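## Task

Take the foam block off the desk and place it on the counter, keeping every carton on the desk off the floor and the robot upright and untilted.

## Robot and tools

ROBOT. A base 0.76 m long and 0.64 m wide rides on four wheels that each steer and drive. On it stands a body that folds in a Z: body_ankle_rad, body_knee_rad, body_waist_pitch_rad, plus body_waist_roll_rad and body_waist_yaw_rad. The chest carries two seven-joint arms (left_arm_joint1_rad..7, right_arm_joint1_rad..7), each ending in a parallel gripper, and a head (head_yaw_rad, head_roll_rad, head_pitch_rad). Cameras: head_camera (672x420, with a depth camera behind it), left_wrist_camera and right_wrist_camera (644x532). Arms move at most 0.5 rad/s.

FRAMES. Everything is in metres. Base frame: origin on the floor below the base centre (its turning point), x forward, y left, z up. The odometry frame is the base frame as it was when the scene began; base_odometry counts wheel turns only, heading in rad, left positive. left_hand and right_hand are the meeting point of the shut pads; fingers point along the hand's z, jaws close along its y.

MOVE. One call runs one action; allowed combinations: base and/or joints (optionally with speeds or min_time_s); target alone (optionally min_time_s); where alone; or nothing, which just reports state and pictures.
- base: a single key, an offset from where the base last reported itself. translate_m: metres, forward positive, -4.5 to 4.5. strafe_m: metres, left positive, -4.5 to 4.5. rotate_rad: radians, counter-clockwise seen from above positive, -3.2 to 3.2. Wheels re-aim first (about 0.5 s, up to 1.1 s). The base never stops on contact; it stalls or spins.
- joints: a map of absolute targets in radians, one key per joint you name. Grippers: 0 open (pads 0.090 m apart), -0.45 about 0.050 m, -0.91 shut. Useful body postures (ankle, knee, waist pitch): stand -0.8636, 1.434, -0.6306; tall -0.2, 0.4, -0.2; low -1, 2.3, -1.3; bow -0.9, 1.3, 0.2; lean -0.8636, 1.434, -0.194; stoop -0.4, 0.7, 0.2. Left arm rest: 1.759, -1.166, -1.575, -1.764, -0.427, 0, 0; left fold: 2.445, -1.518, -1.534, -2.102, -0.31, 0.586, 0.209; for the right arm flip the signs of joints 1, 3, 5, 7. |joint6|+|joint7| must stay at or under 1.87.
- target: an absolute pose for one hand. side "left" or "right"; x, y, z in metres, base frame, each -3 to 3; pitch_deg -30 to 95 (90 fingers down, 0 level); heading_deg, 0 forward, counter-clockwise positive; optional roll_deg (0 and 180 both give level jaws, opposite way up; left out, either way up is accepted); heading and roll -360 to 360; optional arc true to allow a checked curved path. The body stays still. The hand travels straight up to 0.6 m; one target plays at most 8.6 s, so resend the same call on "short (part of ...)".
- where: 1 to 12 integer [u, v] pixels of the newest full head_camera picture (u from left, v from top). Returns each point's base-frame position from depth, or "no place" (nothing nearer than 0.32 m, picture edges, just beside a nearer object; clear things are seen through). Use a fresh picture after the base or head moves.
- speeds: per-key top speed for this action only: translate_m/strafe_m 0.04 to 1.4 m/s; rotate_rad 0.1 to 1.78 rad/s; body joints 0.1 to 1.21; head 0.3 to 2.5; grippers 0.1 to 8.5. min_time_s (0.1 to 8) lengthens arm and head motions.
- cameras: list of head_camera, left_wrist_camera, right_wrist_camera or all; [] for none.

OTHER TOOLS. wait(seconds 0 to 10, cameras) lets time pass with the last commands held. zoom_image(camera, region [x0, y0, x1, y1] in pixels, at most 504 by 504) enlarges part of that camera's newest picture. read_manual(section "licences") gives licence text only. finished_scene(scene) ends the current scene irreversibly; its result usually tells whether the job succeeded and gives the next job. After ending the first scene, make no further calls in that reply.

RESULTS. The move line reads done, or the worst status. Per-motion words: done, off_target (resting away, maybe still pushing), contact_stop (an arm held back; its whole group stops), time_out, not_followed / pose unreachable (a self-collision check withheld arm targets), unfinished. For targets: reached (within 10 mm and 2 degrees), short (with the error), or refused (with the reason; nothing moved). A refused call cancels every later move, wait and finished_scene in that reply. Also reported: arms_held and arms_held_load, joint torques, base_tilt (degrees, forward/right positive), turned_by_wheels and turned_by_imu, MOTOR HOT, OVER-TEMPERATURE FAULT, on_its_own. A hand resting short of its goal usually means what it holds is touching something.

CAUTIONS. Keep cartons on the desk; approach slowly and lift clear before moving sideways. Do not send ankle or knee alone to 0 from stand, and never drive bent past bow, in stoop with both arms out, or with a heavy load far out. Fold the spare arm before nearing furniture, and fold or unfold away from it. Keep the arms from striking or pressing each other. A level hand with about 0.6 kg or more can trigger an arms hold (arms_held 1, arm commands refused until the load goes); carry heavy things fingers down. Contact torque at a joint's limit (joints 1-2: 101, 3-5: 32.9, 6-7: 16.9 N m) causes a 10 s torque fault. Lower objects gently rather than dropping them, and avoid long pushes against unreachable poses, which heat motors.

Each tool is called as name(argument=value, ...) on one line, values as JSON.

## Session

move()

Scene clock: 0.00 s.
Joint torques (N m): no reading
base_odometry: x=+0.000 y=+0.000 heading=+0.000
turned_by_wheels: +0.000
turned_by_imu: +0.000
base_tilt: forward=+0.2 right=+0.8
base_status: not commanded
joint_positions: body_ankle_rad=-0.864 body_knee_rad=+1.434 body_waist_pitch_rad=-0.631 body_waist_roll_rad=+0.000 body_waist_yaw_rad=+0.000 left_arm_joint1_rad=+1.723 left_arm_joint2_rad=-1.172 left_arm_joint3_rad=-1.590 left_arm_joint4_rad=-1.792 left_arm_joint5_rad=-0.442 left_arm_joint6_rad=-0.013 left_arm_joint7_rad=+0.012 left_gripper_rad=+0.000 right_arm_joint1_rad=-1.808 right_arm_joint2_rad=-1.183 right_arm_joint3_rad=+1.531 right_arm_joint4_rad=-1.729 right_arm_joint5_rad=+0.421 right_arm_joint6_rad=+0.076 right_arm_joint7_rad=+0.011 right_gripper_rad=+0.000 head_yaw_rad=+0.000 head_roll_rad=+0.000 head_pitch_rad=+0.000
joint_status: not commanded
arms_held: 0
arms_held_load: -
chest: x=+0.0060 y=+0.0000 z=+1.1944 quat_wxyz=(+1.000, +0.000, -0.030, +0.000) (m; base frame)
head_camera_pose: x=+0.0707 y=+0.0277 z=+1.5641 quat_wxyz=(+0.405, -0.582, +0.563, -0.423) (m; base frame)
left_hand: x=+0.6100 y=+0.3243 z=+0.9900 quat_wxyz=(+0.037, +0.659, -0.005, +0.751) pitch_deg=-7.6 heading_deg=-3.2 roll_deg=+177.6 fingers_toward=(+0.99, -0.06, +0.13) jaws_along=(-0.06, -1.00, +0.04) (m; base frame)
right_hand: x=+0.5850 y=-0.2948 z=+0.8629 quat_wxyz=(+0.053, -0.748, -0.023, -0.661) pitch_deg=+6.9 heading_deg=+6.4 roll_deg=+182.8 fingers_toward=(+0.99, +0.11, -0.12) jaws_along=(+0.10, -0.99, -0.05) (m; base frame)
pictures: head_camera, left_wrist_camera, right_wrist_camera
camera_calibration:
left_wrist_camera: T_world_to_cam=[[0.0559657, 0.99748, -0.0436151, -0.321217], [-0.580885, 0.0680589, 0.811136, -0.455787], [0.81206, -0.0200604, 0.58323, -0.934336], [0, 0, 0, 1]] pos_world=[0.511954, 0.332685, 0.900628]
right_wrist_camera: T_world_to_cam=[[-0.119015, 0.992468, 0.0290212, 0.332186], [-0.405897, -0.075308, 0.910811, -0.564221], [0.906136, 0.0966208, 0.411802, -0.718667], [0, 0, 0, 1]] pos_world=[0.46173, -0.302737, 0.800207]

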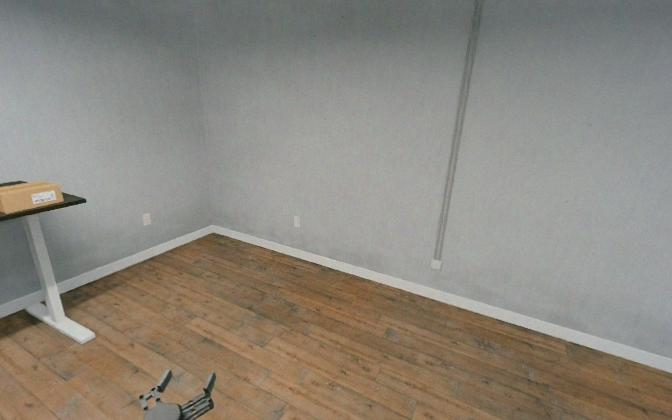

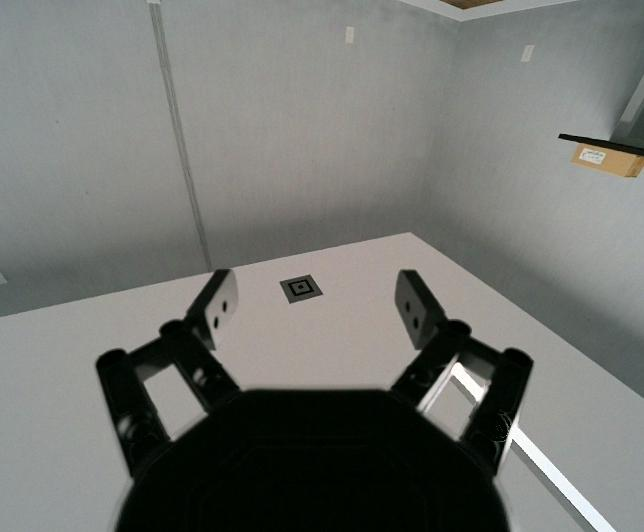

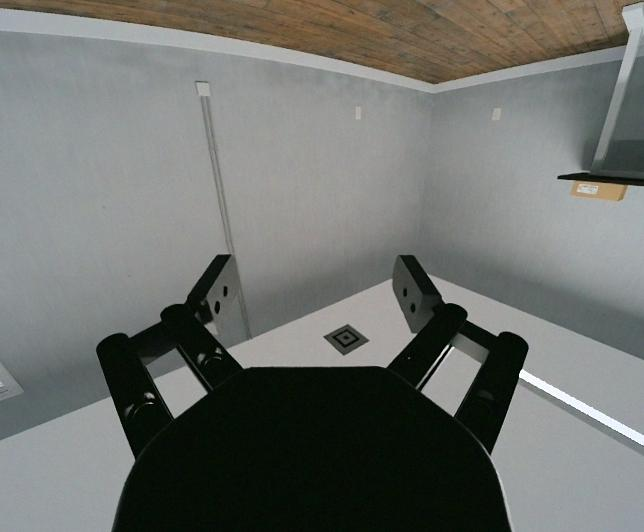

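move(joints={"head_yaw_rad": 0.95}, speeds={"head_yaw_rad": 2.5}, cameras=["head_camera"])

move(joints={"head_yaw_rad": -1.2}, speeds={"head_yaw_rad": 2.5}, cameras=["head_camera"])

Scene clock: 2.60 s.
Joint torques (N m): left_arm=[-16.22 10.14 -5.74 -14 0.08 -2.49 -0.02] | right_arm=[14.33 7.58 5.64 -14.35 0.18 -2.41 0.06]
move: done
base_odometry: x=+0.000 y=+0.000 heading=+0.000
turned_by_wheels: +0.000
turned_by_imu: +0.000
base_tilt: forward=+0.1 right=+0.8
base_status: not commanded
joint_positions: body_ankle_rad=-0.864 body_knee_rad=+1.434 body_waist_pitch_rad=-0.631 body_waist_roll_rad=+0.000 body_waist_yaw_rad=+0.000 left_arm_joint1_rad=+1.723 left_arm_joint2_rad=-1.172 left_arm_joint3_rad=-1.590 left_arm_joint4_rad=-1.792 left_arm_joint5_rad=-0.442 left_arm_joint6_rad=-0.013 left_arm_joint7_rad=+0.012 left_gripper_rad=+0.000 right_arm_joint1_rad=-1.808 right_arm_joint2_rad=-1.183 right_arm_joint3_rad=+1.531 right_arm_joint4_rad=-1.729 right_arm_joint5_rad=+0.421 right_arm_joint6_rad=+0.076 right_arm_joint7_rad=+0.011 right_gripper_rad=+0.000 head_yaw_rad=+0.950 head_roll_rad=+0.000 head_pitch_rad=+0.000
joint_status: all done
arms_held: 0
arms_held_load: -
chest: x=+0.0060 y=+0.0000 z=+1.1944 quat_wxyz=(+1.000, +0.000, -0.030, +0.000) (m; base frame)
head_camera_pose: x=+0.0065 y=+0.0973 z=+1.5602 quat_wxyz=(+0.538, -0.786, +0.223, -0.207) (m; base frame)
left_hand: x=+0.6100 y=+0.3243 z=+0.9900 quat_wxyz=(+0.037, +0.659, -0.005, +0.751) pitch_deg=-7.6 heading_deg=-3.2 roll_deg=+177.6 fingers_toward=(+0.99, -0.06, +0.13) jaws_along=(-0.06, -1.00, +0.04) (m; base frame)
right_hand: x=+0.5850 y=-0.2948 z=+0.8629 quat_wxyz=(+0.053, -0.748, -0.023, -0.661) pitch_deg=+6.9 heading_deg=+6.4 roll_deg=+182.8 fingers_toward=(+0.99, +0.11, -0.12) jaws_along=(+0.10, -0.99, -0.05) (m; base frame)
pictures: head_camera
camera_calibration:
head_camera: T_world_to_cam=[[0.814759, -0.573524, 0.0850775, -0.082228], [-0.128658, -0.321917, -0.937986, 1.49557], [0.565345, 0.753286, -0.336073, 0.447362], [0, 0, 0, 1]] pos_world=[0.0064999, 0.0972981, 1.56017]

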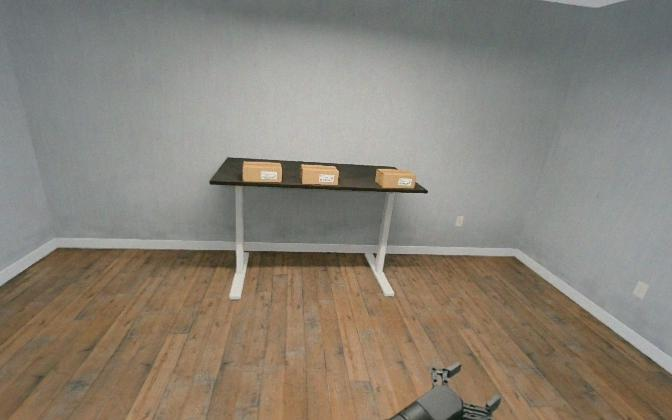

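Scene clock: 4.00 s.
Joint torques (N m): left_arm=[-16.44 10.4 -5.81 -13.94 0.15 -2.47 0.02] | right_arm=[14.09 7.79 6.02 -14.45 -0.08 -2.36 0.09]
move: done
base_odometry: x=+0.000 y=+0.000 heading=+0.000
turned_by_wheels: +0.000
turned_by_imu: +0.000
base_tilt: forward=+0.1 right=+0.8
base_status: not commanded
joint_positions: body_ankle_rad=-0.864 body_knee_rad=+1.434 body_waist_pitch_rad=-0.631 body_waist_roll_rad=+0.000 body_waist_yaw_rad=+0.000 left_arm_joint1_rad=+1.723 left_arm_joint2_rad=-1.172 left_arm_joint3_rad=-1.590 left_arm_joint4_rad=-1.792 left_arm_joint5_rad=-0.442 left_arm_joint6_rad=-0.013 left_arm_joint7_rad=+0.012 left_gripper_rad=+0.000 right_arm_joint1_rad=-1.808 right_arm_joint2_rad=-1.183 right_arm_joint3_rad=+1.531 right_arm_joint4_rad=-1.729 right_arm_joint5_rad=+0.421 right_arm_joint6_rad=+0.076 right_arm_joint7_rad=+0.011 right_gripper_rad=+0.000 head_yaw_rad=-1.200 head_roll_rad=+0.000 head_pitch_rad=+0.000
joint_status: all done
arms_held: 0
arms_held_load: -
chest: x=+0.0060 y=+0.0000 z=+1.1944 quat_wxyz=(+1.000, +0.000, -0.030, +0.000) (m; base frame)
head_camera_pose: x=+0.0328 y=-0.0830 z=+1.5618 quat_wxyz=(+0.116, -0.149, +0.808, -0.559) (m; base frame)
left_hand: x=+0.6100 y=+0.3243 z=+0.9900 quat_wxyz=(+0.037, +0.659, -0.005, +0.751) pitch_deg=-7.6 heading_deg=-3.2 roll_deg=+177.6 fingers_toward=(+0.99, -0.06, +0.13) jaws_along=(-0.06, -1.00, +0.04) (m; base frame)
right_hand: x=+0.5850 y=-0.2948 z=+0.8629 quat_wxyz=(+0.053, -0.748, -0.023, -0.661) pitch_deg=+6.9 heading_deg=+6.4 roll_deg=+182.8 fingers_toward=(+0.99, +0.11, -0.12) jaws_along=(+0.10, -0.99, -0.05) (m; base frame)
pictures: head_camera
camera_calibration:
head_camera: T_world_to_cam=[[-0.928615, -0.370488, -0.0203345, 0.0315423], [-0.111584, 0.331106, -0.936973, 1.49446], [0.35387, -0.867817, -0.348811, 0.461125], [0, 0, 0, 1]] pos_world=[0.0328699, -0.0829685, 1.56176]

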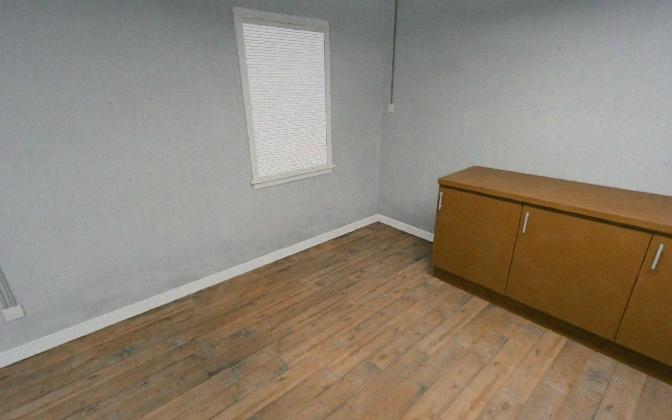

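move(where=[[480, 177], [524, 205], [660, 226], [640, 200], [441, 182]])

move(joints={"head_yaw_rad": 0.95, "right_arm_joint1_rad": -2.445, "right_arm_joint2_rad": -1.518, "right_arm_joint3_rad": 1.534, "right_arm_joint4_rad": -2.102, "right_arm_joint5_rad": 0.31, "right_arm_joint6_rad": 0.586, "right_arm_joint7_rad": -0.209}, speeds={"head_yaw_rad": 2.5}, cameras=["head_camera"])

zoom_image(camera="head_camera", region=[195, 120, 445, 310])

move(where=[[262, 172], [320, 175], [396, 179], [212, 183], [425, 191], [240, 160], [380, 168], [320, 187], [301, 166]])

Scene clock: 5.87 s.
Joint torques (N m): left_arm=[-16.35 10.16 -5.81 -13.92 0.1 -2.46 0] | right_arm=[14.64 7.54 5.77 -14.12 0.1 -2.36 0.03]
base_odometry: x=+0.000 y=+0.000 heading=+0.000
turned_by_wheels: +0.000
turned_by_imu: +0.000
base_tilt: forward=+0.1 right=+0.8
where, head_camera: pixel (480, 177): x -0.091, y -2.637, z +0.932; pixel (524, 205): x -0.349, y -2.288, z +0.858; pixel (660, 226): x -0.890, y -2.004, z +0.907; pixel (640, 200): x -0.953, y -2.404, z +0.919; pixel (441, 182): x +0.172, y -2.492, z +0.910. By the robot's depth camera.
base_status: not commanded
joint_positions: body_ankle_rad=-0.864 body_knee_rad=+1.434 body_waist_pitch_rad=-0.631 body_waist_roll_rad=+0.000 body_waist_yaw_rad=+0.000 left_arm_joint1_rad=+1.723 left_arm_joint2_rad=-1.172 left_arm_joint3_rad=-1.590 left_arm_joint4_rad=-1.792 left_arm_joint5_rad=-0.442 left_arm_joint6_rad=-0.013 left_arm_joint7_rad=+0.012 left_gripper_rad=+0.000 right_arm_joint1_rad=-1.808 right_arm_joint2_rad=-1.183 right_arm_joint3_rad=+1.531 right_arm_joint4_rad=-1.729 right_arm_joint5_rad=+0.421 right_arm_joint6_rad=+0.076 right_arm_joint7_rad=+0.011 right_gripper_rad=+0.000 head_yaw_rad=-1.200 head_roll_rad=+0.000 head_pitch_rad=+0.000
joint_status: all done
arms_held: 0
arms_held_load: -
chest: x=+0.0060 y=+0.0000 z=+1.1944 quat_wxyz=(+1.000, +0.000, -0.030, +0.000) (m; base frame)
head_camera_pose: x=+0.0328 y=-0.0830 z=+1.5618 quat_wxyz=(+0.116, -0.149, +0.808, -0.559) (m; base frame)
left_hand: x=+0.6100 y=+0.3243 z=+0.9900 quat_wxyz=(+0.037, +0.659, -0.005, +0.751) pitch_deg=-7.6 heading_deg=-3.2 roll_deg=+177.6 fingers_toward=(+0.99, -0.06, +0.13) jaws_along=(-0.06, -1.00, +0.04) (m; base frame)
right_hand: x=+0.5850 y=-0.2948 z=+0.8629 quat_wxyz=(+0.053, -0.748, -0.023, -0.661) pitch_deg=+6.9 heading_deg=+6.4 roll_deg=+182.8 fingers_toward=(+0.99, +0.11, -0.12) jaws_along=(+0.10, -0.99, -0.05) (m; base frame)
pictures: none

Scene clock: 7.83 s.
Joint torques (N m): left_arm=[-16.37 10.46 -5.92 -14.11 0.12 -2.46 -0.03] | right_arm=[-4.56 -0.58 0.92 -14.22 -0.52 -1.26 -0.14]
move: done
base_odometry: x=+0.000 y=+0.000 heading=+0.000
turned_by_wheels: +0.000
turned_by_imu: +0.000
base_tilt: forward=+0.1 right=+0.9
base_status: not commanded
joint_positions: body_ankle_rad=-0.864 body_knee_rad=+1.434 body_waist_pitch_rad=-0.631 body_waist_roll_rad=+0.000 body_waist_yaw_rad=+0.000 left_arm_joint1_rad=+1.723 left_arm_joint2_rad=-1.172 left_arm_joint3_rad=-1.590 left_arm_joint4_rad=-1.792 left_arm_joint5_rad=-0.442 left_arm_joint6_rad=-0.013 left_arm_joint7_rad=+0.012 left_gripper_rad=+0.000 right_arm_joint1_rad=-2.442 right_arm_joint2_rad=-1.516 right_arm_joint3_rad=+1.534 right_arm_joint4_rad=-2.101 right_arm_joint5_rad=+0.311 right_arm_joint6_rad=+0.585 right_arm_joint7_rad=-0.208 right_gripper_rad=+0.000 head_yaw_rad=+0.950 head_roll_rad=+0.000 head_pitch_rad=+0.000
joint_status: all done
arms_held: 0
arms_held_load: -
chest: x=+0.0060 y=+0.0000 z=+1.1944 quat_wxyz=(+1.000, +0.000, -0.030, +0.000) (m; base frame)
head_camera_pose: x=+0.0065 y=+0.0973 z=+1.5602 quat_wxyz=(+0.538, -0.786, +0.223, -0.207) (m; base frame)
left_hand: x=+0.6100 y=+0.3243 z=+0.9900 quat_wxyz=(+0.037, +0.659, -0.005, +0.751) pitch_deg=-7.6 heading_deg=-3.2 roll_deg=+177.6 fingers_toward=(+0.99, -0.06, +0.13) jaws_along=(-0.06, -1.00, +0.04) (m; base frame)
right_hand: x=+0.2937 y=-0.2399 z=+0.6450 quat_wxyz=(+0.034, -0.939, +0.094, -0.329) pitch_deg=+51.4 heading_deg=+0.1 roll_deg=+191.6 fingers_toward=(+0.62, +0.00, -0.78) jaws_along=(-0.15, -0.98, -0.13) (m; base frame)
pictures: head_camera
camera_calibration:
head_camera: T_world_to_cam=[[0.814663, -0.573675, 0.0849699, -0.0820449], [-0.128854, -0.321909, -0.937961, 1.49553], [0.565438, 0.753174, -0.336168, 0.44752], [0, 0, 0, 1]] pos_world=[0.00649977, 0.097298, 1.56017]

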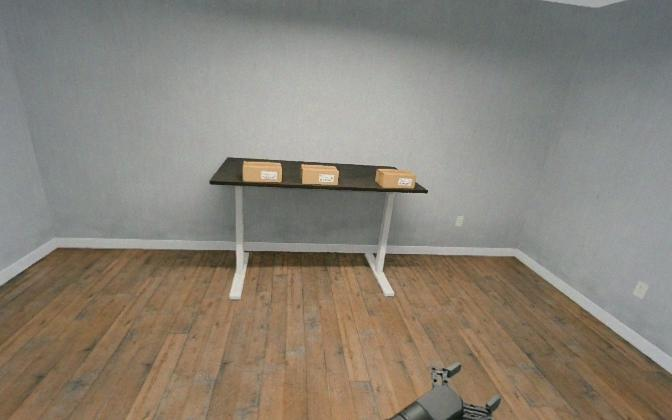

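Scaled by 2.016.

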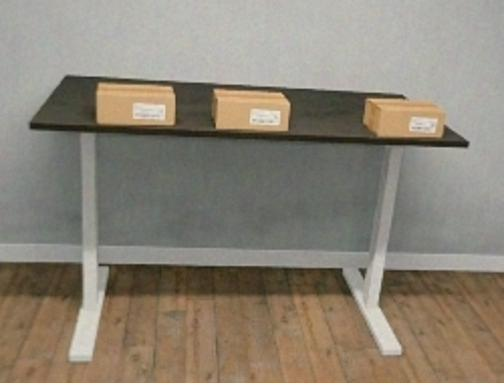

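Scene clock: 7.83 s.
Joint torques (N m): left_arm=[-16.37 10.46 -5.92 -14.11 0.12 -2.46 -0.03] | right_arm=[-4.56 -0.58 0.92 -14.22 -0.52 -1.26 -0.14]
base_odometry: x=+0.000 y=+0.000 heading=+0.000
turned_by_wheels: +0.000
turned_by_imu: +0.000
base_tilt: forward=+0.1 right=+0.9
where, head_camera: pixel (262, 172): x +0.835, y +2.035, z +1.042; pixel (320, 175): x +1.176, y +1.864, z +1.041; pixel (396, 179): x +1.666, y +1.632, z +1.035; pixel (212, 183): x +0.549, y +2.158, z +0.959; pixel (425, 191): x +1.871, y +1.525, z +0.957; pixel (240, 160): x +0.919, y +2.683, z +0.983; pixel (380, 168): x +2.003, y +2.153, z +0.975; pixel (320, 187): x +1.176, y +1.853, z +0.960; pixel (301, 166): x +1.109, y +2.007, z +1.074. By the robot's depth camera.
base_status: not commanded
joint_positions: body_ankle_rad=-0.864 body_knee_rad=+1.434 body_waist_pitch_rad=-0.631 body_waist_roll_rad=+0.000 body_waist_yaw_rad=+0.000 left_arm_joint1_rad=+1.723 left_arm_joint2_rad=-1.172 left_arm_joint3_rad=-1.590 left_arm_joint4_rad=-1.792 left_arm_joint5_rad=-0.442 left_arm_joint6_rad=-0.013 left_arm_joint7_rad=+0.012 left_gripper_rad=+0.000 right_arm_joint1_rad=-2.442 right_arm_joint2_rad=-1.516 right_arm_joint3_rad=+1.534 right_arm_joint4_rad=-2.101 right_arm_joint5_rad=+0.311 right_arm_joint6_rad=+0.585 right_arm_joint7_rad=-0.208 right_gripper_rad=+0.000 head_yaw_rad=+0.950 head_roll_rad=+0.000 head_pitch_rad=+0.000
joint_status: all done
arms_held: 0
arms_held_load: -
chest: x=+0.0060 y=+0.0000 z=+1.1944 quat_wxyz=(+1.000, +0.000, -0.030, +0.000) (m; base frame)
head_camera_pose: x=+0.0065 y=+0.0973 z=+1.5602 quat_wxyz=(+0.538, -0.786, +0.223, -0.207) (m; base frame)
left_hand: x=+0.6100 y=+0.3243 z=+0.9900 quat_wxyz=(+0.037, +0.659, -0.005, +0.751) pitch_deg=-7.6 heading_deg=-3.2 roll_deg=+177.6 fingers_toward=(+0.99, -0.06, +0.13) jaws_along=(-0.06, -1.00, +0.04) (m; base frame)
right_hand: x=+0.2937 y=-0.2399 z=+0.6450 quat_wxyz=(+0.034, -0.939, +0.094, -0.329) pitch_deg=+51.4 heading_deg=+0.1 roll_deg=+191.6 fingers_toward=(+0.62, +0.00, -0.78) jaws_along=(-0.15, -0.98, -0.13) (m; base frame)
pictures: none

move(base={"rotate_rad": 1.124}, joints={"head_yaw_rad": 0, "head_pitch_rad": 0.2, "body_ankle_rad": -0.2, "body_knee_rad": 0.4, "body_waist_pitch_rad": -0.2}, speeds={"rotate_rad": 1.2, "body_knee_rad": 0.6})

move(base={"translate_m": 1.35}, speeds={"translate_m": 0.8}, cameras=["head_camera"])

Scene clock: 13.13 s.
Joint torques (N m): left_arm=[-15.26 10.12 -5.36 -14.05 -0.04 -2.54 0.05] | right_arm=[-5.07 -0.32 0.46 -13.24 -0.21 -1.18 0.02]
move: done
base_odometry: x=+0.000 y=+0.000 heading=+1.124
turned_by_wheels: +1.124
turned_by_imu: +1.117
base_tilt: forward=+0.0 right=+0.8
base_status: done
joint_positions: body_ankle_rad=-0.200 body_knee_rad=+0.400 body_waist_pitch_rad=-0.200 body_waist_roll_rad=+0.000 body_waist_yaw_rad=+0.000 left_arm_joint1_rad=+1.723 left_arm_joint2_rad=-1.172 left_arm_joint3_rad=-1.591 left_arm_joint4_rad=-1.792 left_arm_joint5_rad=-0.442 left_arm_joint6_rad=-0.013 left_arm_joint7_rad=+0.012 left_gripper_rad=+0.000 right_arm_joint1_rad=-2.444 right_arm_joint2_rad=-1.517 right_arm_joint3_rad=+1.534 right_arm_joint4_rad=-2.102 right_arm_joint5_rad=+0.311 right_arm_joint6_rad=+0.585 right_arm_joint7_rad=-0.208 right_gripper_rad=+0.000 head_yaw_rad=+0.000 head_roll_rad=+0.000 head_pitch_rad=+0.200
joint_status: all done
arms_held: 0
arms_held_load: -
chest: x=+0.1059 y=+0.0000 z=+1.3667 quat_wxyz=(+1.000, +0.000, +0.000, +0.000) (m; base frame)
head_camera_pose: x=+0.2121 y=+0.0277 z=+1.7105 quat_wxyz=(+0.329, -0.632, +0.611, -0.344) (m; base frame)
left_hand: x=+0.6964 y=+0.3247 z=+1.1263 quat_wxyz=(+0.036, +0.681, -0.003, +0.731) pitch_deg=-4.1 heading_deg=-3.1 roll_deg=+177.4 fingers_toward=(+1.00, -0.05, +0.07) jaws_along=(-0.06, -1.00, +0.04) (m; base frame)
right_hand: x=+0.3593 y=-0.2401 z=+0.8008 quat_wxyz=(+0.031, -0.949, +0.095, -0.300) pitch_deg=+54.9 heading_deg=+0.1 roll_deg=+191.6 fingers_toward=(+0.57, +0.00, -0.82) jaws_along=(-0.16, -0.98, -0.12) (m; base frame)
pictures: none

Scene clock: 18.07 s.
Joint torques (N m): left_arm=[-14.94 10.59 -5.79 -14.09 0.21 -2.53 0.02] | right_arm=[-4.57 -0.21 0.32 -13.46 -0.33 -1.22 0.01]
move: done
base_odometry: x=+0.579 y=+1.219 heading=+1.126
turned_by_wheels: +0.002
turned_by_imu: -0.001
base_tilt: forward=+0.2 right=+0.8
base_status: done
joint_positions: body_ankle_rad=-0.200 body_knee_rad=+0.400 body_waist_pitch_rad=-0.200 body_waist_roll_rad=+0.000 body_waist_yaw_rad=+0.000 left_arm_joint1_rad=+1.722 left_arm_joint2_rad=-1.172 left_arm_joint3_rad=-1.590 left_arm_joint4_rad=-1.792 left_arm_joint5_rad=-0.442 left_arm_joint6_rad=-0.013 left_arm_joint7_rad=+0.012 left_gripper_rad=+0.000 right_arm_joint1_rad=-2.444 right_arm_joint2_rad=-1.517 right_arm_joint3_rad=+1.534 right_arm_joint4_rad=-2.102 right_arm_joint5_rad=+0.311 right_arm_joint6_rad=+0.586 right_arm_joint7_rad=-0.208 right_gripper_rad=+0.000 head_yaw_rad=+0.000 head_roll_rad=+0.000 head_pitch_rad=+0.200
joint_status: not commanded
arms_held: 0
arms_held_load: -
chest: x=+0.1061 y=+0.0000 z=+1.3667 quat_wxyz=(+1.000, +0.000, +0.000, +0.000) (m; base frame)
head_camera_pose: x=+0.2125 y=+0.0277 z=+1.7104 quat_wxyz=(+0.329, -0.632, +0.611, -0.344) (m; base frame)
left_hand: x=+0.6969 y=+0.3244 z=+1.1268 quat_wxyz=(+0.037, +0.681, -0.004, +0.731) pitch_deg=-4.2 heading_deg=-3.2 roll_deg=+177.4 fingers_toward=(+1.00, -0.06, +0.07) jaws_along=(-0.06, -1.00, +0.04) (m; base frame)
right_hand: x=+0.3594 y=-0.2401 z=+0.8007 quat_wxyz=(+0.030, -0.949, +0.095, -0.300) pitch_deg=+54.9 heading_deg=+0.1 roll_deg=+191.6 fingers_toward=(+0.57, +0.00, -0.82) jaws_along=(-0.16, -0.98, -0.12) (m; base frame)
pictures: head_camera
camera_calibration:
head_camera: T_world_to_cam=[[0.0163485, -0.999316, 0.0331602, -0.0325653], [-0.546816, -0.0367014, -0.836448, 1.54788], [0.837093, -0.00445786, -0.547043, 0.75797], [0, 0, 0, 1]] pos_world=[0.212449, 0.0276455, 1.71045]

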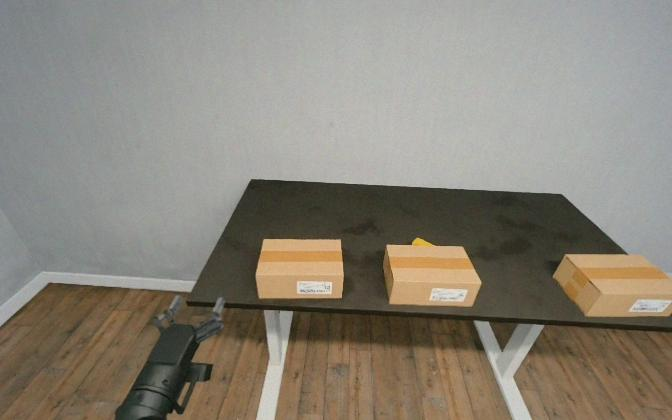

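move(where=[[422, 242], [395, 248], [467, 249], [385, 302], [480, 305], [341, 242], [563, 258], [420, 225], [440, 315], [417, 240], [433, 244]])

zoom_image(camera="head_camera", region=[340, 210, 520, 330])

Scene clock: 19.00 s.
Joint torques (N m): left_arm=[-14.51 10.45 -5.79 -14.19 0.15 -2.52 0.01] | right_arm=[-5.11 -0.02 0.51 -13.46 -0.29 -1.23 -0.09]
base_odometry: x=+0.579 y=+1.219 heading=+1.126
turned_by_wheels: +0.000
turned_by_imu: +0.000
base_tilt: forward=+0.2 right=+0.8
where, head_camera: pixel (422, 242): x +1.099, y -0.285, z +1.008; pixel (395, 248): x +1.000, y -0.169, z +1.059; pixel (467, 249): x +1.125, y -0.462, z +0.963; pixel (385, 302): x +0.864, y -0.133, z +0.964; pixel (480, 305): x +0.871, y -0.420, z +0.957; pixel (341, 242): x +1.141, y -0.002, z +0.961; pixel (563, 258): x +1.001, y -0.709, z +1.042; pixel (420, 225): x +1.268, y -0.320, z +0.961; pixel (440, 315): x +0.832, y -0.291, z +0.953; pixel (417, 240): x +1.103, y -0.267, z +1.013; pixel (433, 244): x +1.144, y -0.342, z +0.965. By the robot's depth camera.
base_status: done
joint_positions: body_ankle_rad=-0.200 body_knee_rad=+0.400 body_waist_pitch_rad=-0.200 body_waist_roll_rad=+0.000 body_waist_yaw_rad=+0.000 left_arm_joint1_rad=+1.722 left_arm_joint2_rad=-1.172 left_arm_joint3_rad=-1.590 left_arm_joint4_rad=-1.792 left_arm_joint5_rad=-0.442 left_arm_joint6_rad=-0.013 left_arm_joint7_rad=+0.012 left_gripper_rad=+0.000 right_arm_joint1_rad=-2.444 right_arm_joint2_rad=-1.517 right_arm_joint3_rad=+1.534 right_arm_joint4_rad=-2.102 right_arm_joint5_rad=+0.311 right_arm_joint6_rad=+0.586 right_arm_joint7_rad=-0.208 right_gripper_rad=+0.000 head_yaw_rad=+0.000 head_roll_rad=+0.000 head_pitch_rad=+0.200
joint_status: not commanded
arms_held: 0
arms_held_load: -
chest: x=+0.1061 y=+0.0000 z=+1.3667 quat_wxyz=(+1.000, +0.000, +0.000, +0.000) (m; base frame)
head_camera_pose: x=+0.2125 y=+0.0277 z=+1.7104 quat_wxyz=(+0.329, -0.632, +0.611, -0.344) (m; base frame)
left_hand: x=+0.6969 y=+0.3244 z=+1.1268 quat_wxyz=(+0.037, +0.681, -0.004, +0.731) pitch_deg=-4.2 heading_deg=-3.2 roll_deg=+177.4 fingers_toward=(+1.00, -0.06, +0.07) jaws_along=(-0.06, -1.00, +0.04) (m; base frame)
right_hand: x=+0.3594 y=-0.2401 z=+0.8007 quat_wxyz=(+0.030, -0.949, +0.095, -0.300) pitch_deg=+54.9 heading_deg=+0.1 roll_deg=+191.6 fingers_toward=(+0.57, +0.00, -0.82) jaws_along=(-0.16, -0.98, -0.12) (m; base frame)
pictures: none

Scaled by 2.800.
This view is cut from an older image: the scene may have changed since it was taken.

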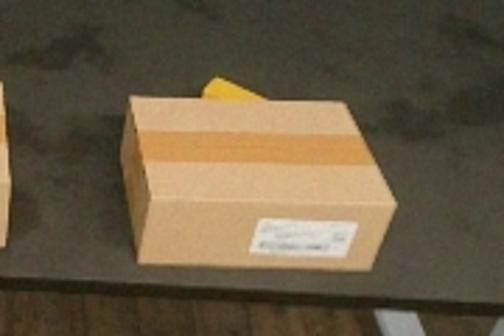

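move(joints={"left_arm_joint1_rad": 2.445, "left_arm_joint2_rad": -1.518, "left_arm_joint3_rad": -1.534, "left_arm_joint4_rad": -2.102, "left_arm_joint5_rad": -0.31, "left_arm_joint6_rad": 0.586, "left_arm_joint7_rad": 0.209, "right_arm_joint1_rad": -1.759, "right_arm_joint2_rad": -1.166, "right_arm_joint3_rad": 1.575, "right_arm_joint4_rad": -1.764, "right_arm_joint5_rad": 0.427, "right_arm_joint6_rad": 0, "right_arm_joint7_rad": 0})

move(joints={"body_ankle_rad": -0.4, "body_knee_rad": 0.7, "body_waist_pitch_rad": 0.2, "right_arm_joint1_rad": -1.0}, cameras=["head_camera"])

Scene clock: 27.40 s.
Joint torques (N m): left_arm=[4.66 -0.39 0.1 -13.83 0.5 -1.13 0.19] | right_arm=[15.78 9.54 6.03 -13.94 0.45 -2.59 0.35]
move: done
base_odometry: x=+0.579 y=+1.219 heading=+1.126
turned_by_wheels: +0.000
turned_by_imu: -0.001
base_tilt: forward=+0.1 right=+0.9
base_status: not commanded
joint_positions: body_ankle_rad=-0.200 body_knee_rad=+0.400 body_waist_pitch_rad=-0.200 body_waist_roll_rad=+0.000 body_waist_yaw_rad=+0.000 left_arm_joint1_rad=+2.442 left_arm_joint2_rad=-1.515 left_arm_joint3_rad=-1.534 left_arm_joint4_rad=-2.101 left_arm_joint5_rad=-0.311 left_arm_joint6_rad=+0.585 left_arm_joint7_rad=+0.208 left_gripper_rad=+0.000 right_arm_joint1_rad=-1.762 right_arm_joint2_rad=-1.168 right_arm_joint3_rad=+1.575 right_arm_joint4_rad=-1.764 right_arm_joint5_rad=+0.426 right_arm_joint6_rad=+0.001 right_arm_joint7_rad=-0.001 right_gripper_rad=+0.000 head_yaw_rad=+0.000 head_roll_rad=+0.000 head_pitch_rad=+0.200
joint_status: all done
arms_held: 0
arms_held_load: -
chest: x=+0.1061 y=+0.0000 z=+1.3667 quat_wxyz=(+1.000, +0.000, +0.000, +0.000) (m; base frame)
head_camera_pose: x=+0.2125 y=+0.0277 z=+1.7104 quat_wxyz=(+0.329, -0.632, +0.611, -0.344) (m; base frame)
left_hand: x=+0.3599 y=+0.2406 z=+0.8006 quat_wxyz=(+0.030, +0.949, +0.095, +0.300) pitch_deg=+54.9 heading_deg=+0.0 roll_deg=+168.5 fingers_toward=(+0.58, +0.00, -0.82) jaws_along=(+0.16, -0.98, +0.11) (m; base frame)
right_hand: x=+0.6864 y=-0.3196 z=+1.0804 quat_wxyz=(+0.035, -0.711, -0.014, -0.702) pitch_deg=+0.7 heading_deg=+4.0 roll_deg=+181.7 fingers_toward=(+1.00, +0.07, -0.01) jaws_along=(+0.07, -1.00, -0.03) (m; base frame)
pictures: none

Scene clock: 30.07 s.
Joint torques (N m): left_arm=[16.26 -0.54 0.66 -8.51 0.37 -0.11 0.39] | right_arm=[21.33 9.31 6.4 -14.07 0.34 -2.4 0.24]
move: done
base_odometry: x=+0.579 y=+1.219 heading=+1.126
turned_by_wheels: +0.000
turned_by_imu: +0.000
base_tilt: forward=+0.3 right=+0.8
base_status: not commanded
joint_positions: body_ankle_rad=-0.400 body_knee_rad=+0.700 body_waist_pitch_rad=+0.200 body_waist_roll_rad=+0.000 body_waist_yaw_rad=+0.000 left_arm_joint1_rad=+2.443 left_arm_joint2_rad=-1.516 left_arm_joint3_rad=-1.534 left_arm_joint4_rad=-2.101 left_arm_joint5_rad=-0.311 left_arm_joint6_rad=+0.585 left_arm_joint7_rad=+0.208 left_gripper_rad=+0.000 right_arm_joint1_rad=-1.003 right_arm_joint2_rad=-1.168 right_arm_joint3_rad=+1.575 right_arm_joint4_rad=-1.763 right_arm_joint5_rad=+0.426 right_arm_joint6_rad=+0.000 right_arm_joint7_rad=-0.001 right_gripper_rad=+0.000 head_yaw_rad=+0.000 head_roll_rad=+0.000 head_pitch_rad=+0.200
joint_status: all done
arms_held: 0
arms_held_load: -
chest: x=+0.2935 y=+0.0000 z=+1.2801 quat_wxyz=(+0.969, +0.000, +0.247, +0.000) (m; base frame)
head_camera_pose: x=+0.5515 y=+0.0277 z=+1.5308 quat_wxyz=(+0.167, -0.698, +0.674, -0.177) (m; base frame)
left_hand: x=+0.2448 y=+0.2405 z=+0.6617 quat_wxyz=(+0.006, +0.993, +0.100, +0.056) pitch_deg=+83.5 heading_deg=-0.2 roll_deg=+168.4 fingers_toward=(+0.11, +0.00, -0.99) jaws_along=(+0.20, -0.98, +0.02) (m; base frame)
right_hand: x=+0.9277 y=-0.3197 z=+1.1515 quat_wxyz=(+0.033, -0.615, -0.019, -0.788) pitch_deg=-14.1 heading_deg=+4.2 roll_deg=+180.6 fingers_toward=(+0.97, +0.07, +0.24) jaws_along=(+0.08, -1.00, -0.01) (m; base frame)
pictures: head_camera
camera_calibration:
head_camera: T_world_to_cam=[[0.0301476, -0.999315, 0.0214458, -0.0218307], [-0.880799, -0.0367029, -0.472066, 1.20946], [0.47253, -0.00465777, -0.881302, 1.0886], [0, 0, 0, 1]] pos_world=[0.55155, 0.0276454, 1.5308]

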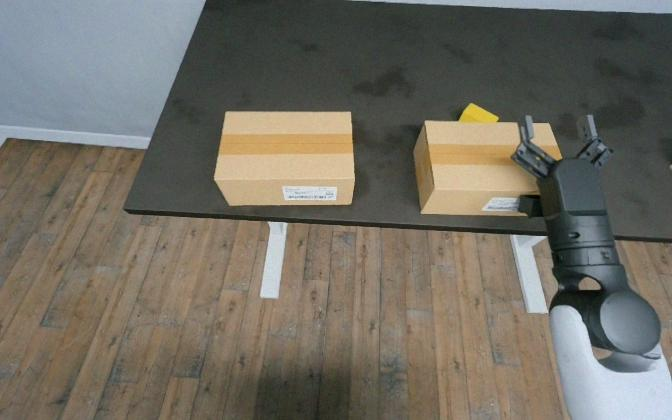

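move(target={"side":"right","x":0.75,"y":-0.4,"z":1.24,"pitch_deg":85,"heading_deg":0,"roll_deg":0,"arc":true}, cameras=["head_camera"])

Scene clock: 31.70 s.
Joint torques (N m): left_arm=[16.07 -0.21 0.65 -8.72 0.36 -0.11 0.38] | right_arm=[22.25 9.16 6.14 -13.92 0.34 -2.26 0.29]
move: refused
base_odometry: x=+0.579 y=+1.219 heading=+1.126
turned_by_wheels: +0.000
turned_by_imu: +0.000
base_tilt: forward=+0.3 right=+0.8
base_status: not commanded
joint_positions: body_ankle_rad=-0.400 body_knee_rad=+0.700 body_waist_pitch_rad=+0.200 body_waist_roll_rad=+0.000 body_waist_yaw_rad=+0.000 left_arm_joint1_rad=+2.443 left_arm_joint2_rad=-1.516 left_arm_joint3_rad=-1.534 left_arm_joint4_rad=-2.101 left_arm_joint5_rad=-0.311 left_arm_joint6_rad=+0.585 left_arm_joint7_rad=+0.208 left_gripper_rad=+0.000 right_arm_joint1_rad=-1.003 right_arm_joint2_rad=-1.168 right_arm_joint3_rad=+1.575 right_arm_joint4_rad=-1.763 right_arm_joint5_rad=+0.426 right_arm_joint6_rad=+0.000 right_arm_joint7_rad=-0.001 right_gripper_rad=+0.000 head_yaw_rad=+0.000 head_roll_rad=+0.000 head_pitch_rad=+0.200
joint_status: not commanded
arms_held: 0
arms_held_load: -
chest: x=+0.2935 y=+0.0000 z=+1.2801 quat_wxyz=(+0.969, +0.000, +0.247, +0.000) (m; base frame)
head_camera_pose: x=+0.5515 y=+0.0277 z=+1.5308 quat_wxyz=(+0.167, -0.698, +0.674, -0.177) (m; base frame)
left_hand: x=+0.2448 y=+0.2405 z=+0.6617 quat_wxyz=(+0.006, +0.993, +0.100, +0.056) pitch_deg=+83.5 heading_deg=-0.2 roll_deg=+168.4 fingers_toward=(+0.11, +0.00, -0.99) jaws_along=(+0.20, -0.98, +0.02) (m; base frame)
right_hand: x=+0.9277 y=-0.3197 z=+1.1515 quat_wxyz=(+0.033, -0.615, -0.019, -0.788) pitch_deg=-14.1 heading_deg=+4.2 roll_deg=+180.6 fingers_toward=(+0.97, +0.07, +0.24) jaws_along=(+0.08, -1.00, -0.01) (m; base frame)
right_hand_status: refused: no posture of the arm gets there (right_arm_joint6_rad would come within 0.1 rad of its limit): the closest leaves the hand 18 mm and 4.8 deg from the pose. Nothing moved. A plan exists at "pitch_deg" 70 (an arc).
pictures: head_camera
camera_calibration:
head_camera: T_world_to_cam=[[0.0301476, -0.999315, 0.0214458, -0.0218307], [-0.880799, -0.0367029, -0.472066, 1.20946], [0.47253, -0.00465777, -0.881302, 1.0886], [0, 0, 0, 1]] pos_world=[0.55155, 0.0276454, 1.5308]

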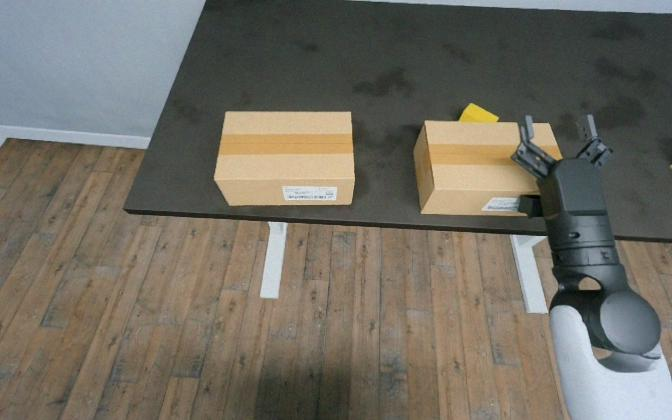

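move(target={"side":"right","x":0.9,"y":-0.35,"z":1.26,"pitch_deg":75,"heading_deg":0,"roll_deg":0})

move(target={"side":"right","x":0.9,"y":-0.35,"z":1.24,"pitch_deg":75,"heading_deg":90,"roll_deg":0})

move(where=[[463, 106], [497, 113], [478, 104], [485, 121], [425, 123], [462, 122]])

zoom_image(camera="head_camera", region=[400, 70, 640, 230])

Scene clock: 33.70 s.
Joint torques (N m): left_arm=[15.93 -0.25 0.69 -8.63 0.5 -0.15 0.39] | right_arm=[21.83 9.35 6.15 -14.24 0.41 -2.31 0.18]
move: refused
base_odometry: x=+0.579 y=+1.219 heading=+1.126
turned_by_wheels: +0.000
turned_by_imu: +0.000
base_tilt: forward=+0.2 right=+0.9
base_status: not commanded
joint_positions: body_ankle_rad=-0.400 body_knee_rad=+0.700 body_waist_pitch_rad=+0.200 body_waist_roll_rad=+0.000 body_waist_yaw_rad=+0.000 left_arm_joint1_rad=+2.443 left_arm_joint2_rad=-1.516 left_arm_joint3_rad=-1.534 left_arm_joint4_rad=-2.101 left_arm_joint5_rad=-0.311 left_arm_joint6_rad=+0.585 left_arm_joint7_rad=+0.208 left_gripper_rad=+0.000 right_arm_joint1_rad=-1.003 right_arm_joint2_rad=-1.168 right_arm_joint3_rad=+1.575 right_arm_joint4_rad=-1.763 right_arm_joint5_rad=+0.426 right_arm_joint6_rad=+0.000 right_arm_joint7_rad=-0.001 right_gripper_rad=+0.000 head_yaw_rad=+0.000 head_roll_rad=+0.000 head_pitch_rad=+0.200
joint_status: not commanded
arms_held: 0
arms_held_load: -
chest: x=+0.2935 y=+0.0000 z=+1.2801 quat_wxyz=(+0.969, +0.000, +0.247, +0.000) (m; base frame)
head_camera_pose: x=+0.5515 y=+0.0277 z=+1.5308 quat_wxyz=(+0.167, -0.698, +0.674, -0.177) (m; base frame)
left_hand: x=+0.2448 y=+0.2405 z=+0.6617 quat_wxyz=(+0.006, +0.993, +0.100, +0.056) pitch_deg=+83.5 heading_deg=-0.2 roll_deg=+168.4 fingers_toward=(+0.11, +0.00, -0.99) jaws_along=(+0.20, -0.98, +0.02) (m; base frame)
right_hand: x=+0.9277 y=-0.3197 z=+1.1515 quat_wxyz=(+0.033, -0.615, -0.019, -0.788) pitch_deg=-14.1 heading_deg=+4.2 roll_deg=+180.6 fingers_toward=(+0.97, +0.07, +0.24) jaws_along=(+0.08, -1.00, -0.01) (m; base frame)
right_hand_status: refused: no posture of the arm gets there (right_arm_joint3_rad would come within 0.1 rad of its limit): the closest leaves the hand 105 mm and 44.9 deg from the pose. Nothing moved. A plan exists at "pitch_deg" 45 (an arc).
pictures: none

not run: a stop came earlier in this reply.

not run: a stop came earlier in this reply.

Scaled by 2.100.
This view is cut from an older image: the scene may have changed since it was taken.

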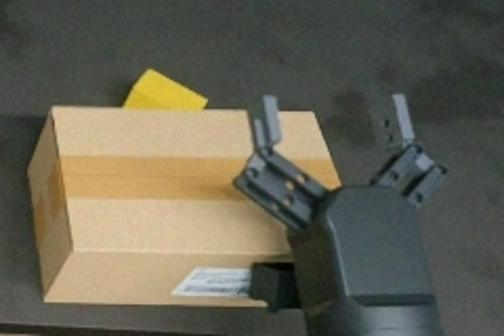

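move(where=[[465, 112], [495, 116], [472, 105], [486, 120], [480, 112], [420, 125], [510, 124]])

move(joints={"right_arm_joint1_rad": -0.72})

move(base={"translate_m": 0.28}, speeds={"translate_m": 0.3})

move(target={"side":"right","x":0.8,"y":-0.35,"z":1.18,"pitch_deg":80,"heading_deg":0,"roll_deg":0}, cameras=["head_camera","right_wrist_camera"])

Scene clock: 35.80 s.
Joint torques (N m): left_arm=[16.04 -0.38 0.65 -8.55 0.24 -0.08 0.41] | right_arm=[21.28 8.98 6.33 -14.26 0.19 -2.34 0.26]
base_odometry: x=+0.579 y=+1.219 heading=+1.126
turned_by_wheels: +0.000
turned_by_imu: +0.000
base_tilt: forward=+0.2 right=+0.8
where, head_camera: pixel (465, 112): x +1.092, y -0.257, z +1.006; pixel (495, 116): x +1.087, y -0.325, z +1.002; pixel (472, 105): x +1.117, y -0.278, z +1.004; pixel (486, 120): x +1.073, y -0.302, z +1.003; pixel (480, 112): x +1.096, y -0.292, z +1.004; pixel (420, 125): no place (The depth camera has no reading there.); pixel (510, 124): no place (The depth camera has no reading there.). By the robot's depth camera.
base_status: not commanded
joint_positions: body_ankle_rad=-0.400 body_knee_rad=+0.700 body_waist_pitch_rad=+0.200 body_waist_roll_rad=+0.000 body_waist_yaw_rad=+0.000 left_arm_joint1_rad=+2.443 left_arm_joint2_rad=-1.516 left_arm_joint3_rad=-1.534 left_arm_joint4_rad=-2.101 left_arm_joint5_rad=-0.311 left_arm_joint6_rad=+0.585 left_arm_joint7_rad=+0.208 left_gripper_rad=+0.000 right_arm_joint1_rad=-1.003 right_arm_joint2_rad=-1.168 right_arm_joint3_rad=+1.575 right_arm_joint4_rad=-1.763 right_arm_joint5_rad=+0.426 right_arm_joint6_rad=+0.000 right_arm_joint7_rad=-0.001 right_gripper_rad=+0.000 head_yaw_rad=+0.000 head_roll_rad=+0.000 head_pitch_rad=+0.200
joint_status: not commanded
arms_held: 0
arms_held_load: -
chest: x=+0.2935 y=+0.0000 z=+1.2801 quat_wxyz=(+0.969, +0.000, +0.247, +0.000) (m; base frame)
head_camera_pose: x=+0.5515 y=+0.0277 z=+1.5308 quat_wxyz=(+0.167, -0.698, +0.674, -0.177) (m; base frame)
left_hand: x=+0.2448 y=+0.2405 z=+0.6617 quat_wxyz=(+0.006, +0.993, +0.100, +0.056) pitch_deg=+83.5 heading_deg=-0.2 roll_deg=+168.4 fingers_toward=(+0.11, +0.00, -0.99) jaws_along=(+0.20, -0.98, +0.02) (m; base frame)
right_hand: x=+0.9277 y=-0.3197 z=+1.1515 quat_wxyz=(+0.033, -0.615, -0.019, -0.788) pitch_deg=-14.1 heading_deg=+4.2 roll_deg=+180.6 fingers_toward=(+0.97, +0.07, +0.24) jaws_along=(+0.08, -1.00, -0.01) (m; base frame)
pictures: none

Scene clock: 37.03 s.
Joint torques (N m): left_arm=[16.24 -0.61 0.64 -8.6 0.3 -0.07 0.37] | right_arm=[26.53 8.63 5.73 -12.38 0.38 -1.99 0.18]
move: done
base_odometry: x=+0.579 y=+1.219 heading=+1.126
turned_by_wheels: +0.000
turned_by_imu: +0.000
base_tilt: forward=+0.3 right=+0.9
base_status: not commanded
joint_positions: body_ankle_rad=-0.400 body_knee_rad=+0.700 body_waist_pitch_rad=+0.200 body_waist_roll_rad=+0.000 body_waist_yaw_rad=+0.000 left_arm_joint1_rad=+2.443 left_arm_joint2_rad=-1.516 left_arm_joint3_rad=-1.534 left_arm_joint4_rad=-2.101 left_arm_joint5_rad=-0.311 left_arm_joint6_rad=+0.585 left_arm_joint7_rad=+0.208 left_gripper_rad=+0.000 right_arm_joint1_rad=-0.723 right_arm_joint2_rad=-1.168 right_arm_joint3_rad=+1.575 right_arm_joint4_rad=-1.764 right_arm_joint5_rad=+0.426 right_arm_joint6_rad=+0.000 right_arm_joint7_rad=-0.001 right_gripper_rad=+0.000 head_yaw_rad=+0.000 head_roll_rad=+0.000 head_pitch_rad=+0.200
joint_status: all done
arms_held: 0
arms_held_load: -
chest: x=+0.2935 y=+0.0000 z=+1.2801 quat_wxyz=(+0.969, +0.000, +0.247, +0.000) (m; base frame)
head_camera_pose: x=+0.5515 y=+0.0277 z=+1.5308 quat_wxyz=(+0.167, -0.698, +0.674, -0.177) (m; base frame)
left_hand: x=+0.2448 y=+0.2405 z=+0.6617 quat_wxyz=(+0.006, +0.993, +0.100, +0.056) pitch_deg=+83.5 heading_deg=-0.2 roll_deg=+168.4 fingers_toward=(+0.11, +0.00, -0.99) jaws_along=(+0.20, -0.98, +0.02) (m; base frame)
right_hand: x=+0.9383 y=-0.3196 z=+1.3325 quat_wxyz=(+0.030, -0.498, -0.023, -0.866) pitch_deg=-30.1 heading_deg=+4.7 roll_deg=+179.3 fingers_toward=(+0.86, +0.07, +0.50) jaws_along=(+0.08, -1.00, +0.01) (m; base frame)
pictures: none

Scene clock: 40.20 s.
Joint torques (N m): left_arm=[15.53 -0.32 0.5 -7.98 0.25 -0.24 0.38] | right_arm=[25.83 8.41 5.83 -12.63 0.31 -2.03 0.08]
move: done
base_odometry: x=+0.699 y=+1.472 heading=+1.127
turned_by_wheels: +0.001
turned_by_imu: +0.000
base_tilt: forward=+0.2 right=+0.8
base_status: done
joint_positions: body_ankle_rad=-0.400 body_knee_rad=+0.700 body_waist_pitch_rad=+0.200 body_waist_roll_rad=+0.000 body_waist_yaw_rad=+0.000 left_arm_joint1_rad=+2.444 left_arm_joint2_rad=-1.516 left_arm_joint3_rad=-1.534 left_arm_joint4_rad=-2.102 left_arm_joint5_rad=-0.311 left_arm_joint6_rad=+0.586 left_arm_joint7_rad=+0.208 left_gripper_rad=+0.000 right_arm_joint1_rad=-0.721 right_arm_joint2_rad=-1.167 right_arm_joint3_rad=+1.575 right_arm_joint4_rad=-1.764 right_arm_joint5_rad=+0.426 right_arm_joint6_rad=+0.000 right_arm_joint7_rad=-0.001 right_gripper_rad=+0.000 head_yaw_rad=+0.000 head_roll_rad=+0.000 head_pitch_rad=+0.200
joint_status: not commanded
arms_held: 0
arms_held_load: -
chest: x=+0.2935 y=+0.0000 z=+1.2801 quat_wxyz=(+0.969, +0.000, +0.247, +0.000) (m; base frame)
head_camera_pose: x=+0.5516 y=+0.0277 z=+1.5307 quat_wxyz=(+0.167, -0.698, +0.674, -0.177) (m; base frame)
left_hand: x=+0.2442 y=+0.2404 z=+0.6620 quat_wxyz=(+0.006, +0.993, +0.100, +0.056) pitch_deg=+83.6 heading_deg=-0.3 roll_deg=+168.2 fingers_toward=(+0.11, +0.00, -0.99) jaws_along=(+0.20, -0.98, +0.02) (m; base frame)
right_hand: x=+0.9384 y=-0.3196 z=+1.3329 quat_wxyz=(+0.030, -0.498, -0.023, -0.866) pitch_deg=-30.2 heading_deg=+4.7 roll_deg=+179.3 fingers_toward=(+0.86, +0.07, +0.50) jaws_along=(+0.08, -1.00, +0.01) (m; base frame)
pictures: none

Scene clock: 40.50 s.
Joint torques (N m): left_arm=[15.2 -0.53 0.64 -7.93 0.35 -0.28 0.4] | right_arm=[25.86 8.68 6.06 -12.6 0.37 -2.08 0.06]
move: refused
base_odometry: x=+0.699 y=+1.472 heading=+1.127
turned_by_wheels: +0.000
turned_by_imu: +0.000
base_tilt: forward=+0.2 right=+0.8
base_status: not commanded
joint_positions: body_ankle_rad=-0.400 body_knee_rad=+0.700 body_waist_pitch_rad=+0.200 body_waist_roll_rad=+0.000 body_waist_yaw_rad=+0.000 left_arm_joint1_rad=+2.444 left_arm_joint2_rad=-1.516 left_arm_joint3_rad=-1.534 left_arm_joint4_rad=-2.102 left_arm_joint5_rad=-0.311 left_arm_joint6_rad=+0.586 left_arm_joint7_rad=+0.208 left_gripper_rad=+0.000 right_arm_joint1_rad=-0.721 right_arm_joint2_rad=-1.167 right_arm_joint3_rad=+1.575 right_arm_joint4_rad=-1.764 right_arm_joint5_rad=+0.426 right_arm_joint6_rad=+0.000 right_arm_joint7_rad=-0.001 right_gripper_rad=+0.000 head_yaw_rad=+0.000 head_roll_rad=+0.000 head_pitch_rad=+0.200
joint_status: not commanded
arms_held: 0
arms_held_load: -
chest: x=+0.2935 y=+0.0000 z=+1.2801 quat_wxyz=(+0.969, +0.000, +0.247, +0.000) (m; base frame)
head_camera_pose: x=+0.5516 y=+0.0277 z=+1.5307 quat_wxyz=(+0.167, -0.698, +0.674, -0.177) (m; base frame)
left_hand: x=+0.2442 y=+0.2404 z=+0.6620 quat_wxyz=(+0.006, +0.993, +0.100, +0.056) pitch_deg=+83.6 heading_deg=-0.3 roll_deg=+168.2 fingers_toward=(+0.11, +0.00, -0.99) jaws_along=(+0.20, -0.98, +0.02) (m; base frame)
right_hand: x=+0.9384 y=-0.3196 z=+1.3329 quat_wxyz=(+0.030, -0.498, -0.023, -0.866) pitch_deg=-30.2 heading_deg=+4.7 roll_deg=+179.3 fingers_toward=(+0.86, +0.07, +0.50) jaws_along=(+0.08, -1.00, +0.01) (m; base frame)
right_hand_status: refused: the best posture that gets there brings the right wrist within 0.00 rad of the stop that joints 6 and 7 share (needs 0.10 rad clear). Nothing moved. A plan exists at "pitch_deg" 75 (an arc).
pictures: head_camera, right_wrist_camera
camera_calibration:
head_camera: T_world_to_cam=[[0.0301466, -0.999315, 0.0214453, -0.0218272], [-0.880799, -0.0367018, -0.472066, 1.20941], [0.47253, -0.00465778, -0.881302, 1.08851], [0, 0, 0, 1]] pos_world=[0.55155, 0.0276454, 1.5307]
right_wrist_camera: T_world_to_cam=[[-0.0750122, 0.996593, -0.0342931, 0.429695], [-0.876429, -0.0494857, 0.478982, 0.174774], [0.475652, 0.065985, 0.877155, -1.45613], [0, 0, 0, 1]] pos_world=[0.878021, -0.3235, 1.20827]

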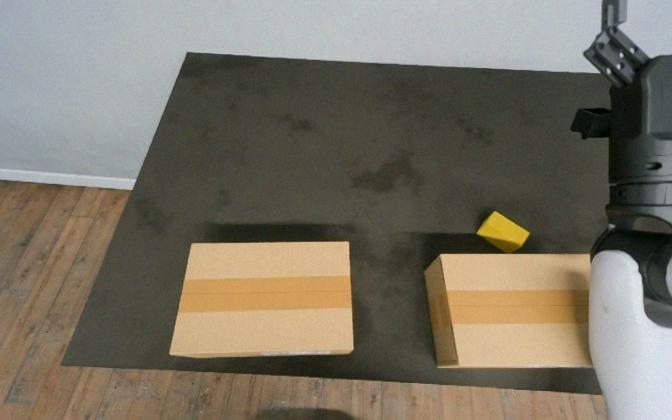

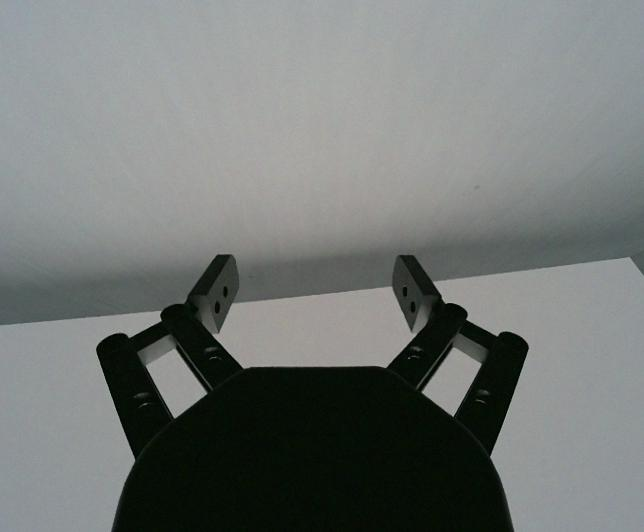

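move(where=[[494, 215], [526, 235], [503, 232], [481, 233], [511, 246], [440, 262], [580, 258], [450, 230], [508, 250]])

zoom_image(camera="head_camera", region=[420, 180, 580, 290])

Scene clock: 41.27 s.
Joint torques (N m): left_arm=[15.1 -0.36 0.56 -7.94 0.4 -0.22 0.37] | right_arm=[25.08 8.46 5.79 -12.67 0.42 -2.01 0.25]
base_odometry: x=+0.699 y=+1.472 heading=+1.127
turned_by_wheels: +0.000
turned_by_imu: +0.000
base_tilt: forward=+0.2 right=+0.8
where, head_camera: pixel (494, 215): x +0.836, y -0.272, z +1.002; pixel (526, 235): x +0.797, y -0.323, z +1.001; pixel (503, 232): x +0.801, y -0.281, z +1.002; pixel (481, 233): x +0.815, y -0.259, z +0.966; pixel (511, 246): x +0.782, y -0.300, z +0.985; pixel (440, 262): x +0.724, y -0.143, z +1.047; pixel (580, 258): no place (The depth camera has no reading there.); pixel (450, 230): x +0.823, y -0.203, z +0.955; pixel (508, 250): x +0.780, y -0.302, z +0.968. By the robot's depth camera.
base_status: not commanded
joint_positions: body_ankle_rad=-0.400 body_knee_rad=+0.700 body_waist_pitch_rad=+0.200 body_waist_roll_rad=+0.000 body_waist_yaw_rad=+0.000 left_arm_joint1_rad=+2.444 left_arm_joint2_rad=-1.516 left_arm_joint3_rad=-1.534 left_arm_joint4_rad=-2.102 left_arm_joint5_rad=-0.311 left_arm_joint6_rad=+0.586 left_arm_joint7_rad=+0.208 left_gripper_rad=+0.000 right_arm_joint1_rad=-0.721 right_arm_joint2_rad=-1.167 right_arm_joint3_rad=+1.575 right_arm_joint4_rad=-1.764 right_arm_joint5_rad=+0.426 right_arm_joint6_rad=+0.000 right_arm_joint7_rad=-0.001 right_gripper_rad=+0.000 head_yaw_rad=+0.000 head_roll_rad=+0.000 head_pitch_rad=+0.200
joint_status: not commanded
arms_held: 0
arms_held_load: -
chest: x=+0.2935 y=+0.0000 z=+1.2801 quat_wxyz=(+0.969, +0.000, +0.247, +0.000) (m; base frame)
head_camera_pose: x=+0.5516 y=+0.0277 z=+1.5307 quat_wxyz=(+0.167, -0.698, +0.674, -0.177) (m; base frame)
left_hand: x=+0.2442 y=+0.2404 z=+0.6620 quat_wxyz=(+0.006, +0.993, +0.100, +0.056) pitch_deg=+83.6 heading_deg=-0.3 roll_deg=+168.2 fingers_toward=(+0.11, +0.00, -0.99) jaws_along=(+0.20, -0.98, +0.02) (m; base frame)
right_hand: x=+0.9384 y=-0.3196 z=+1.3329 quat_wxyz=(+0.030, -0.498, -0.023, -0.866) pitch_deg=-30.2 heading_deg=+4.7 roll_deg=+179.3 fingers_toward=(+0.86, +0.07, +0.50) jaws_along=(+0.08, -1.00, +0.01) (m; base frame)
pictures: none

Scaled by 3.150.
This view is cut from an older image: the scene may have changed since it was taken.

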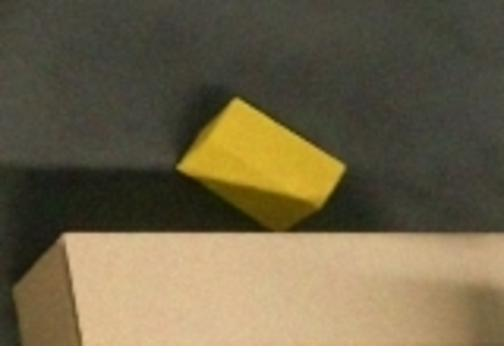

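move(target={"side":"right","x":0.81,"y":-0.29,"z":1.16,"pitch_deg":85,"heading_deg":50,"roll_deg":0})

move(where=[[1, 1]], cameras=["head_camera","right_wrist_camera"])

Scene clock: 45.00 s.
Joint torques (N m): left_arm=[15.38 -0.4 0.55 -7.96 0.38 -0.24 0.36] | right_arm=[25.99 8.32 5.84 -12.89 0.27 -2 0.14]
move: refused
base_odometry: x=+0.699 y=+1.472 heading=+1.127
turned_by_wheels: +0.000
turned_by_imu: +0.000
base_tilt: forward=+0.2 right=+0.8
base_status: not commanded
joint_positions: body_ankle_rad=-0.400 body_knee_rad=+0.700 body_waist_pitch_rad=+0.200 body_waist_roll_rad=+0.000 body_waist_yaw_rad=+0.000 left_arm_joint1_rad=+2.444 left_arm_joint2_rad=-1.516 left_arm_joint3_rad=-1.534 left_arm_joint4_rad=-2.102 left_arm_joint5_rad=-0.311 left_arm_joint6_rad=+0.586 left_arm_joint7_rad=+0.208 left_gripper_rad=+0.000 right_arm_joint1_rad=-0.721 right_arm_joint2_rad=-1.167 right_arm_joint3_rad=+1.575 right_arm_joint4_rad=-1.764 right_arm_joint5_rad=+0.426 right_arm_joint6_rad=+0.000 right_arm_joint7_rad=-0.001 right_gripper_rad=+0.000 head_yaw_rad=+0.000 head_roll_rad=+0.000 head_pitch_rad=+0.200
joint_status: not commanded
arms_held: 0
arms_held_load: -
chest: x=+0.2935 y=+0.0000 z=+1.2801 quat_wxyz=(+0.969, +0.000, +0.247, +0.000) (m; base frame)
head_camera_pose: x=+0.5516 y=+0.0277 z=+1.5307 quat_wxyz=(+0.167, -0.698, +0.674, -0.177) (m; base frame)
left_hand: x=+0.2442 y=+0.2404 z=+0.6620 quat_wxyz=(+0.006, +0.993, +0.100, +0.056) pitch_deg=+83.6 heading_deg=-0.3 roll_deg=+168.2 fingers_toward=(+0.11, +0.00, -0.99) jaws_along=(+0.20, -0.98, +0.02) (m; base frame)
right_hand: x=+0.9384 y=-0.3196 z=+1.3329 quat_wxyz=(+0.030, -0.498, -0.023, -0.866) pitch_deg=-30.2 heading_deg=+4.7 roll_deg=+179.3 fingers_toward=(+0.86, +0.07, +0.50) jaws_along=(+0.08, -1.00, +0.01) (m; base frame)
right_hand_status: refused: the straight line brings the right wrist too near the stop that joints 6 and 7 share, 44% of the way. Nothing moved. A checked arc of 6.2 s passes: it swings the hand 23.9 cm off the straight line (up to 23.5 cm to the robot's right and 5.3 cm downward) and the elbow 47.6 cm from its place (up to 46.2 cm upward, 17.5 cm to the robot's right, 15.8 cm to the robot's left, 9.9 cm forward and 9.2 cm backward), to end with the hand's camera side to the robot's left. The same target with "arc": true plays it.
pictures: none

not run: a stop came earlier in this reply.


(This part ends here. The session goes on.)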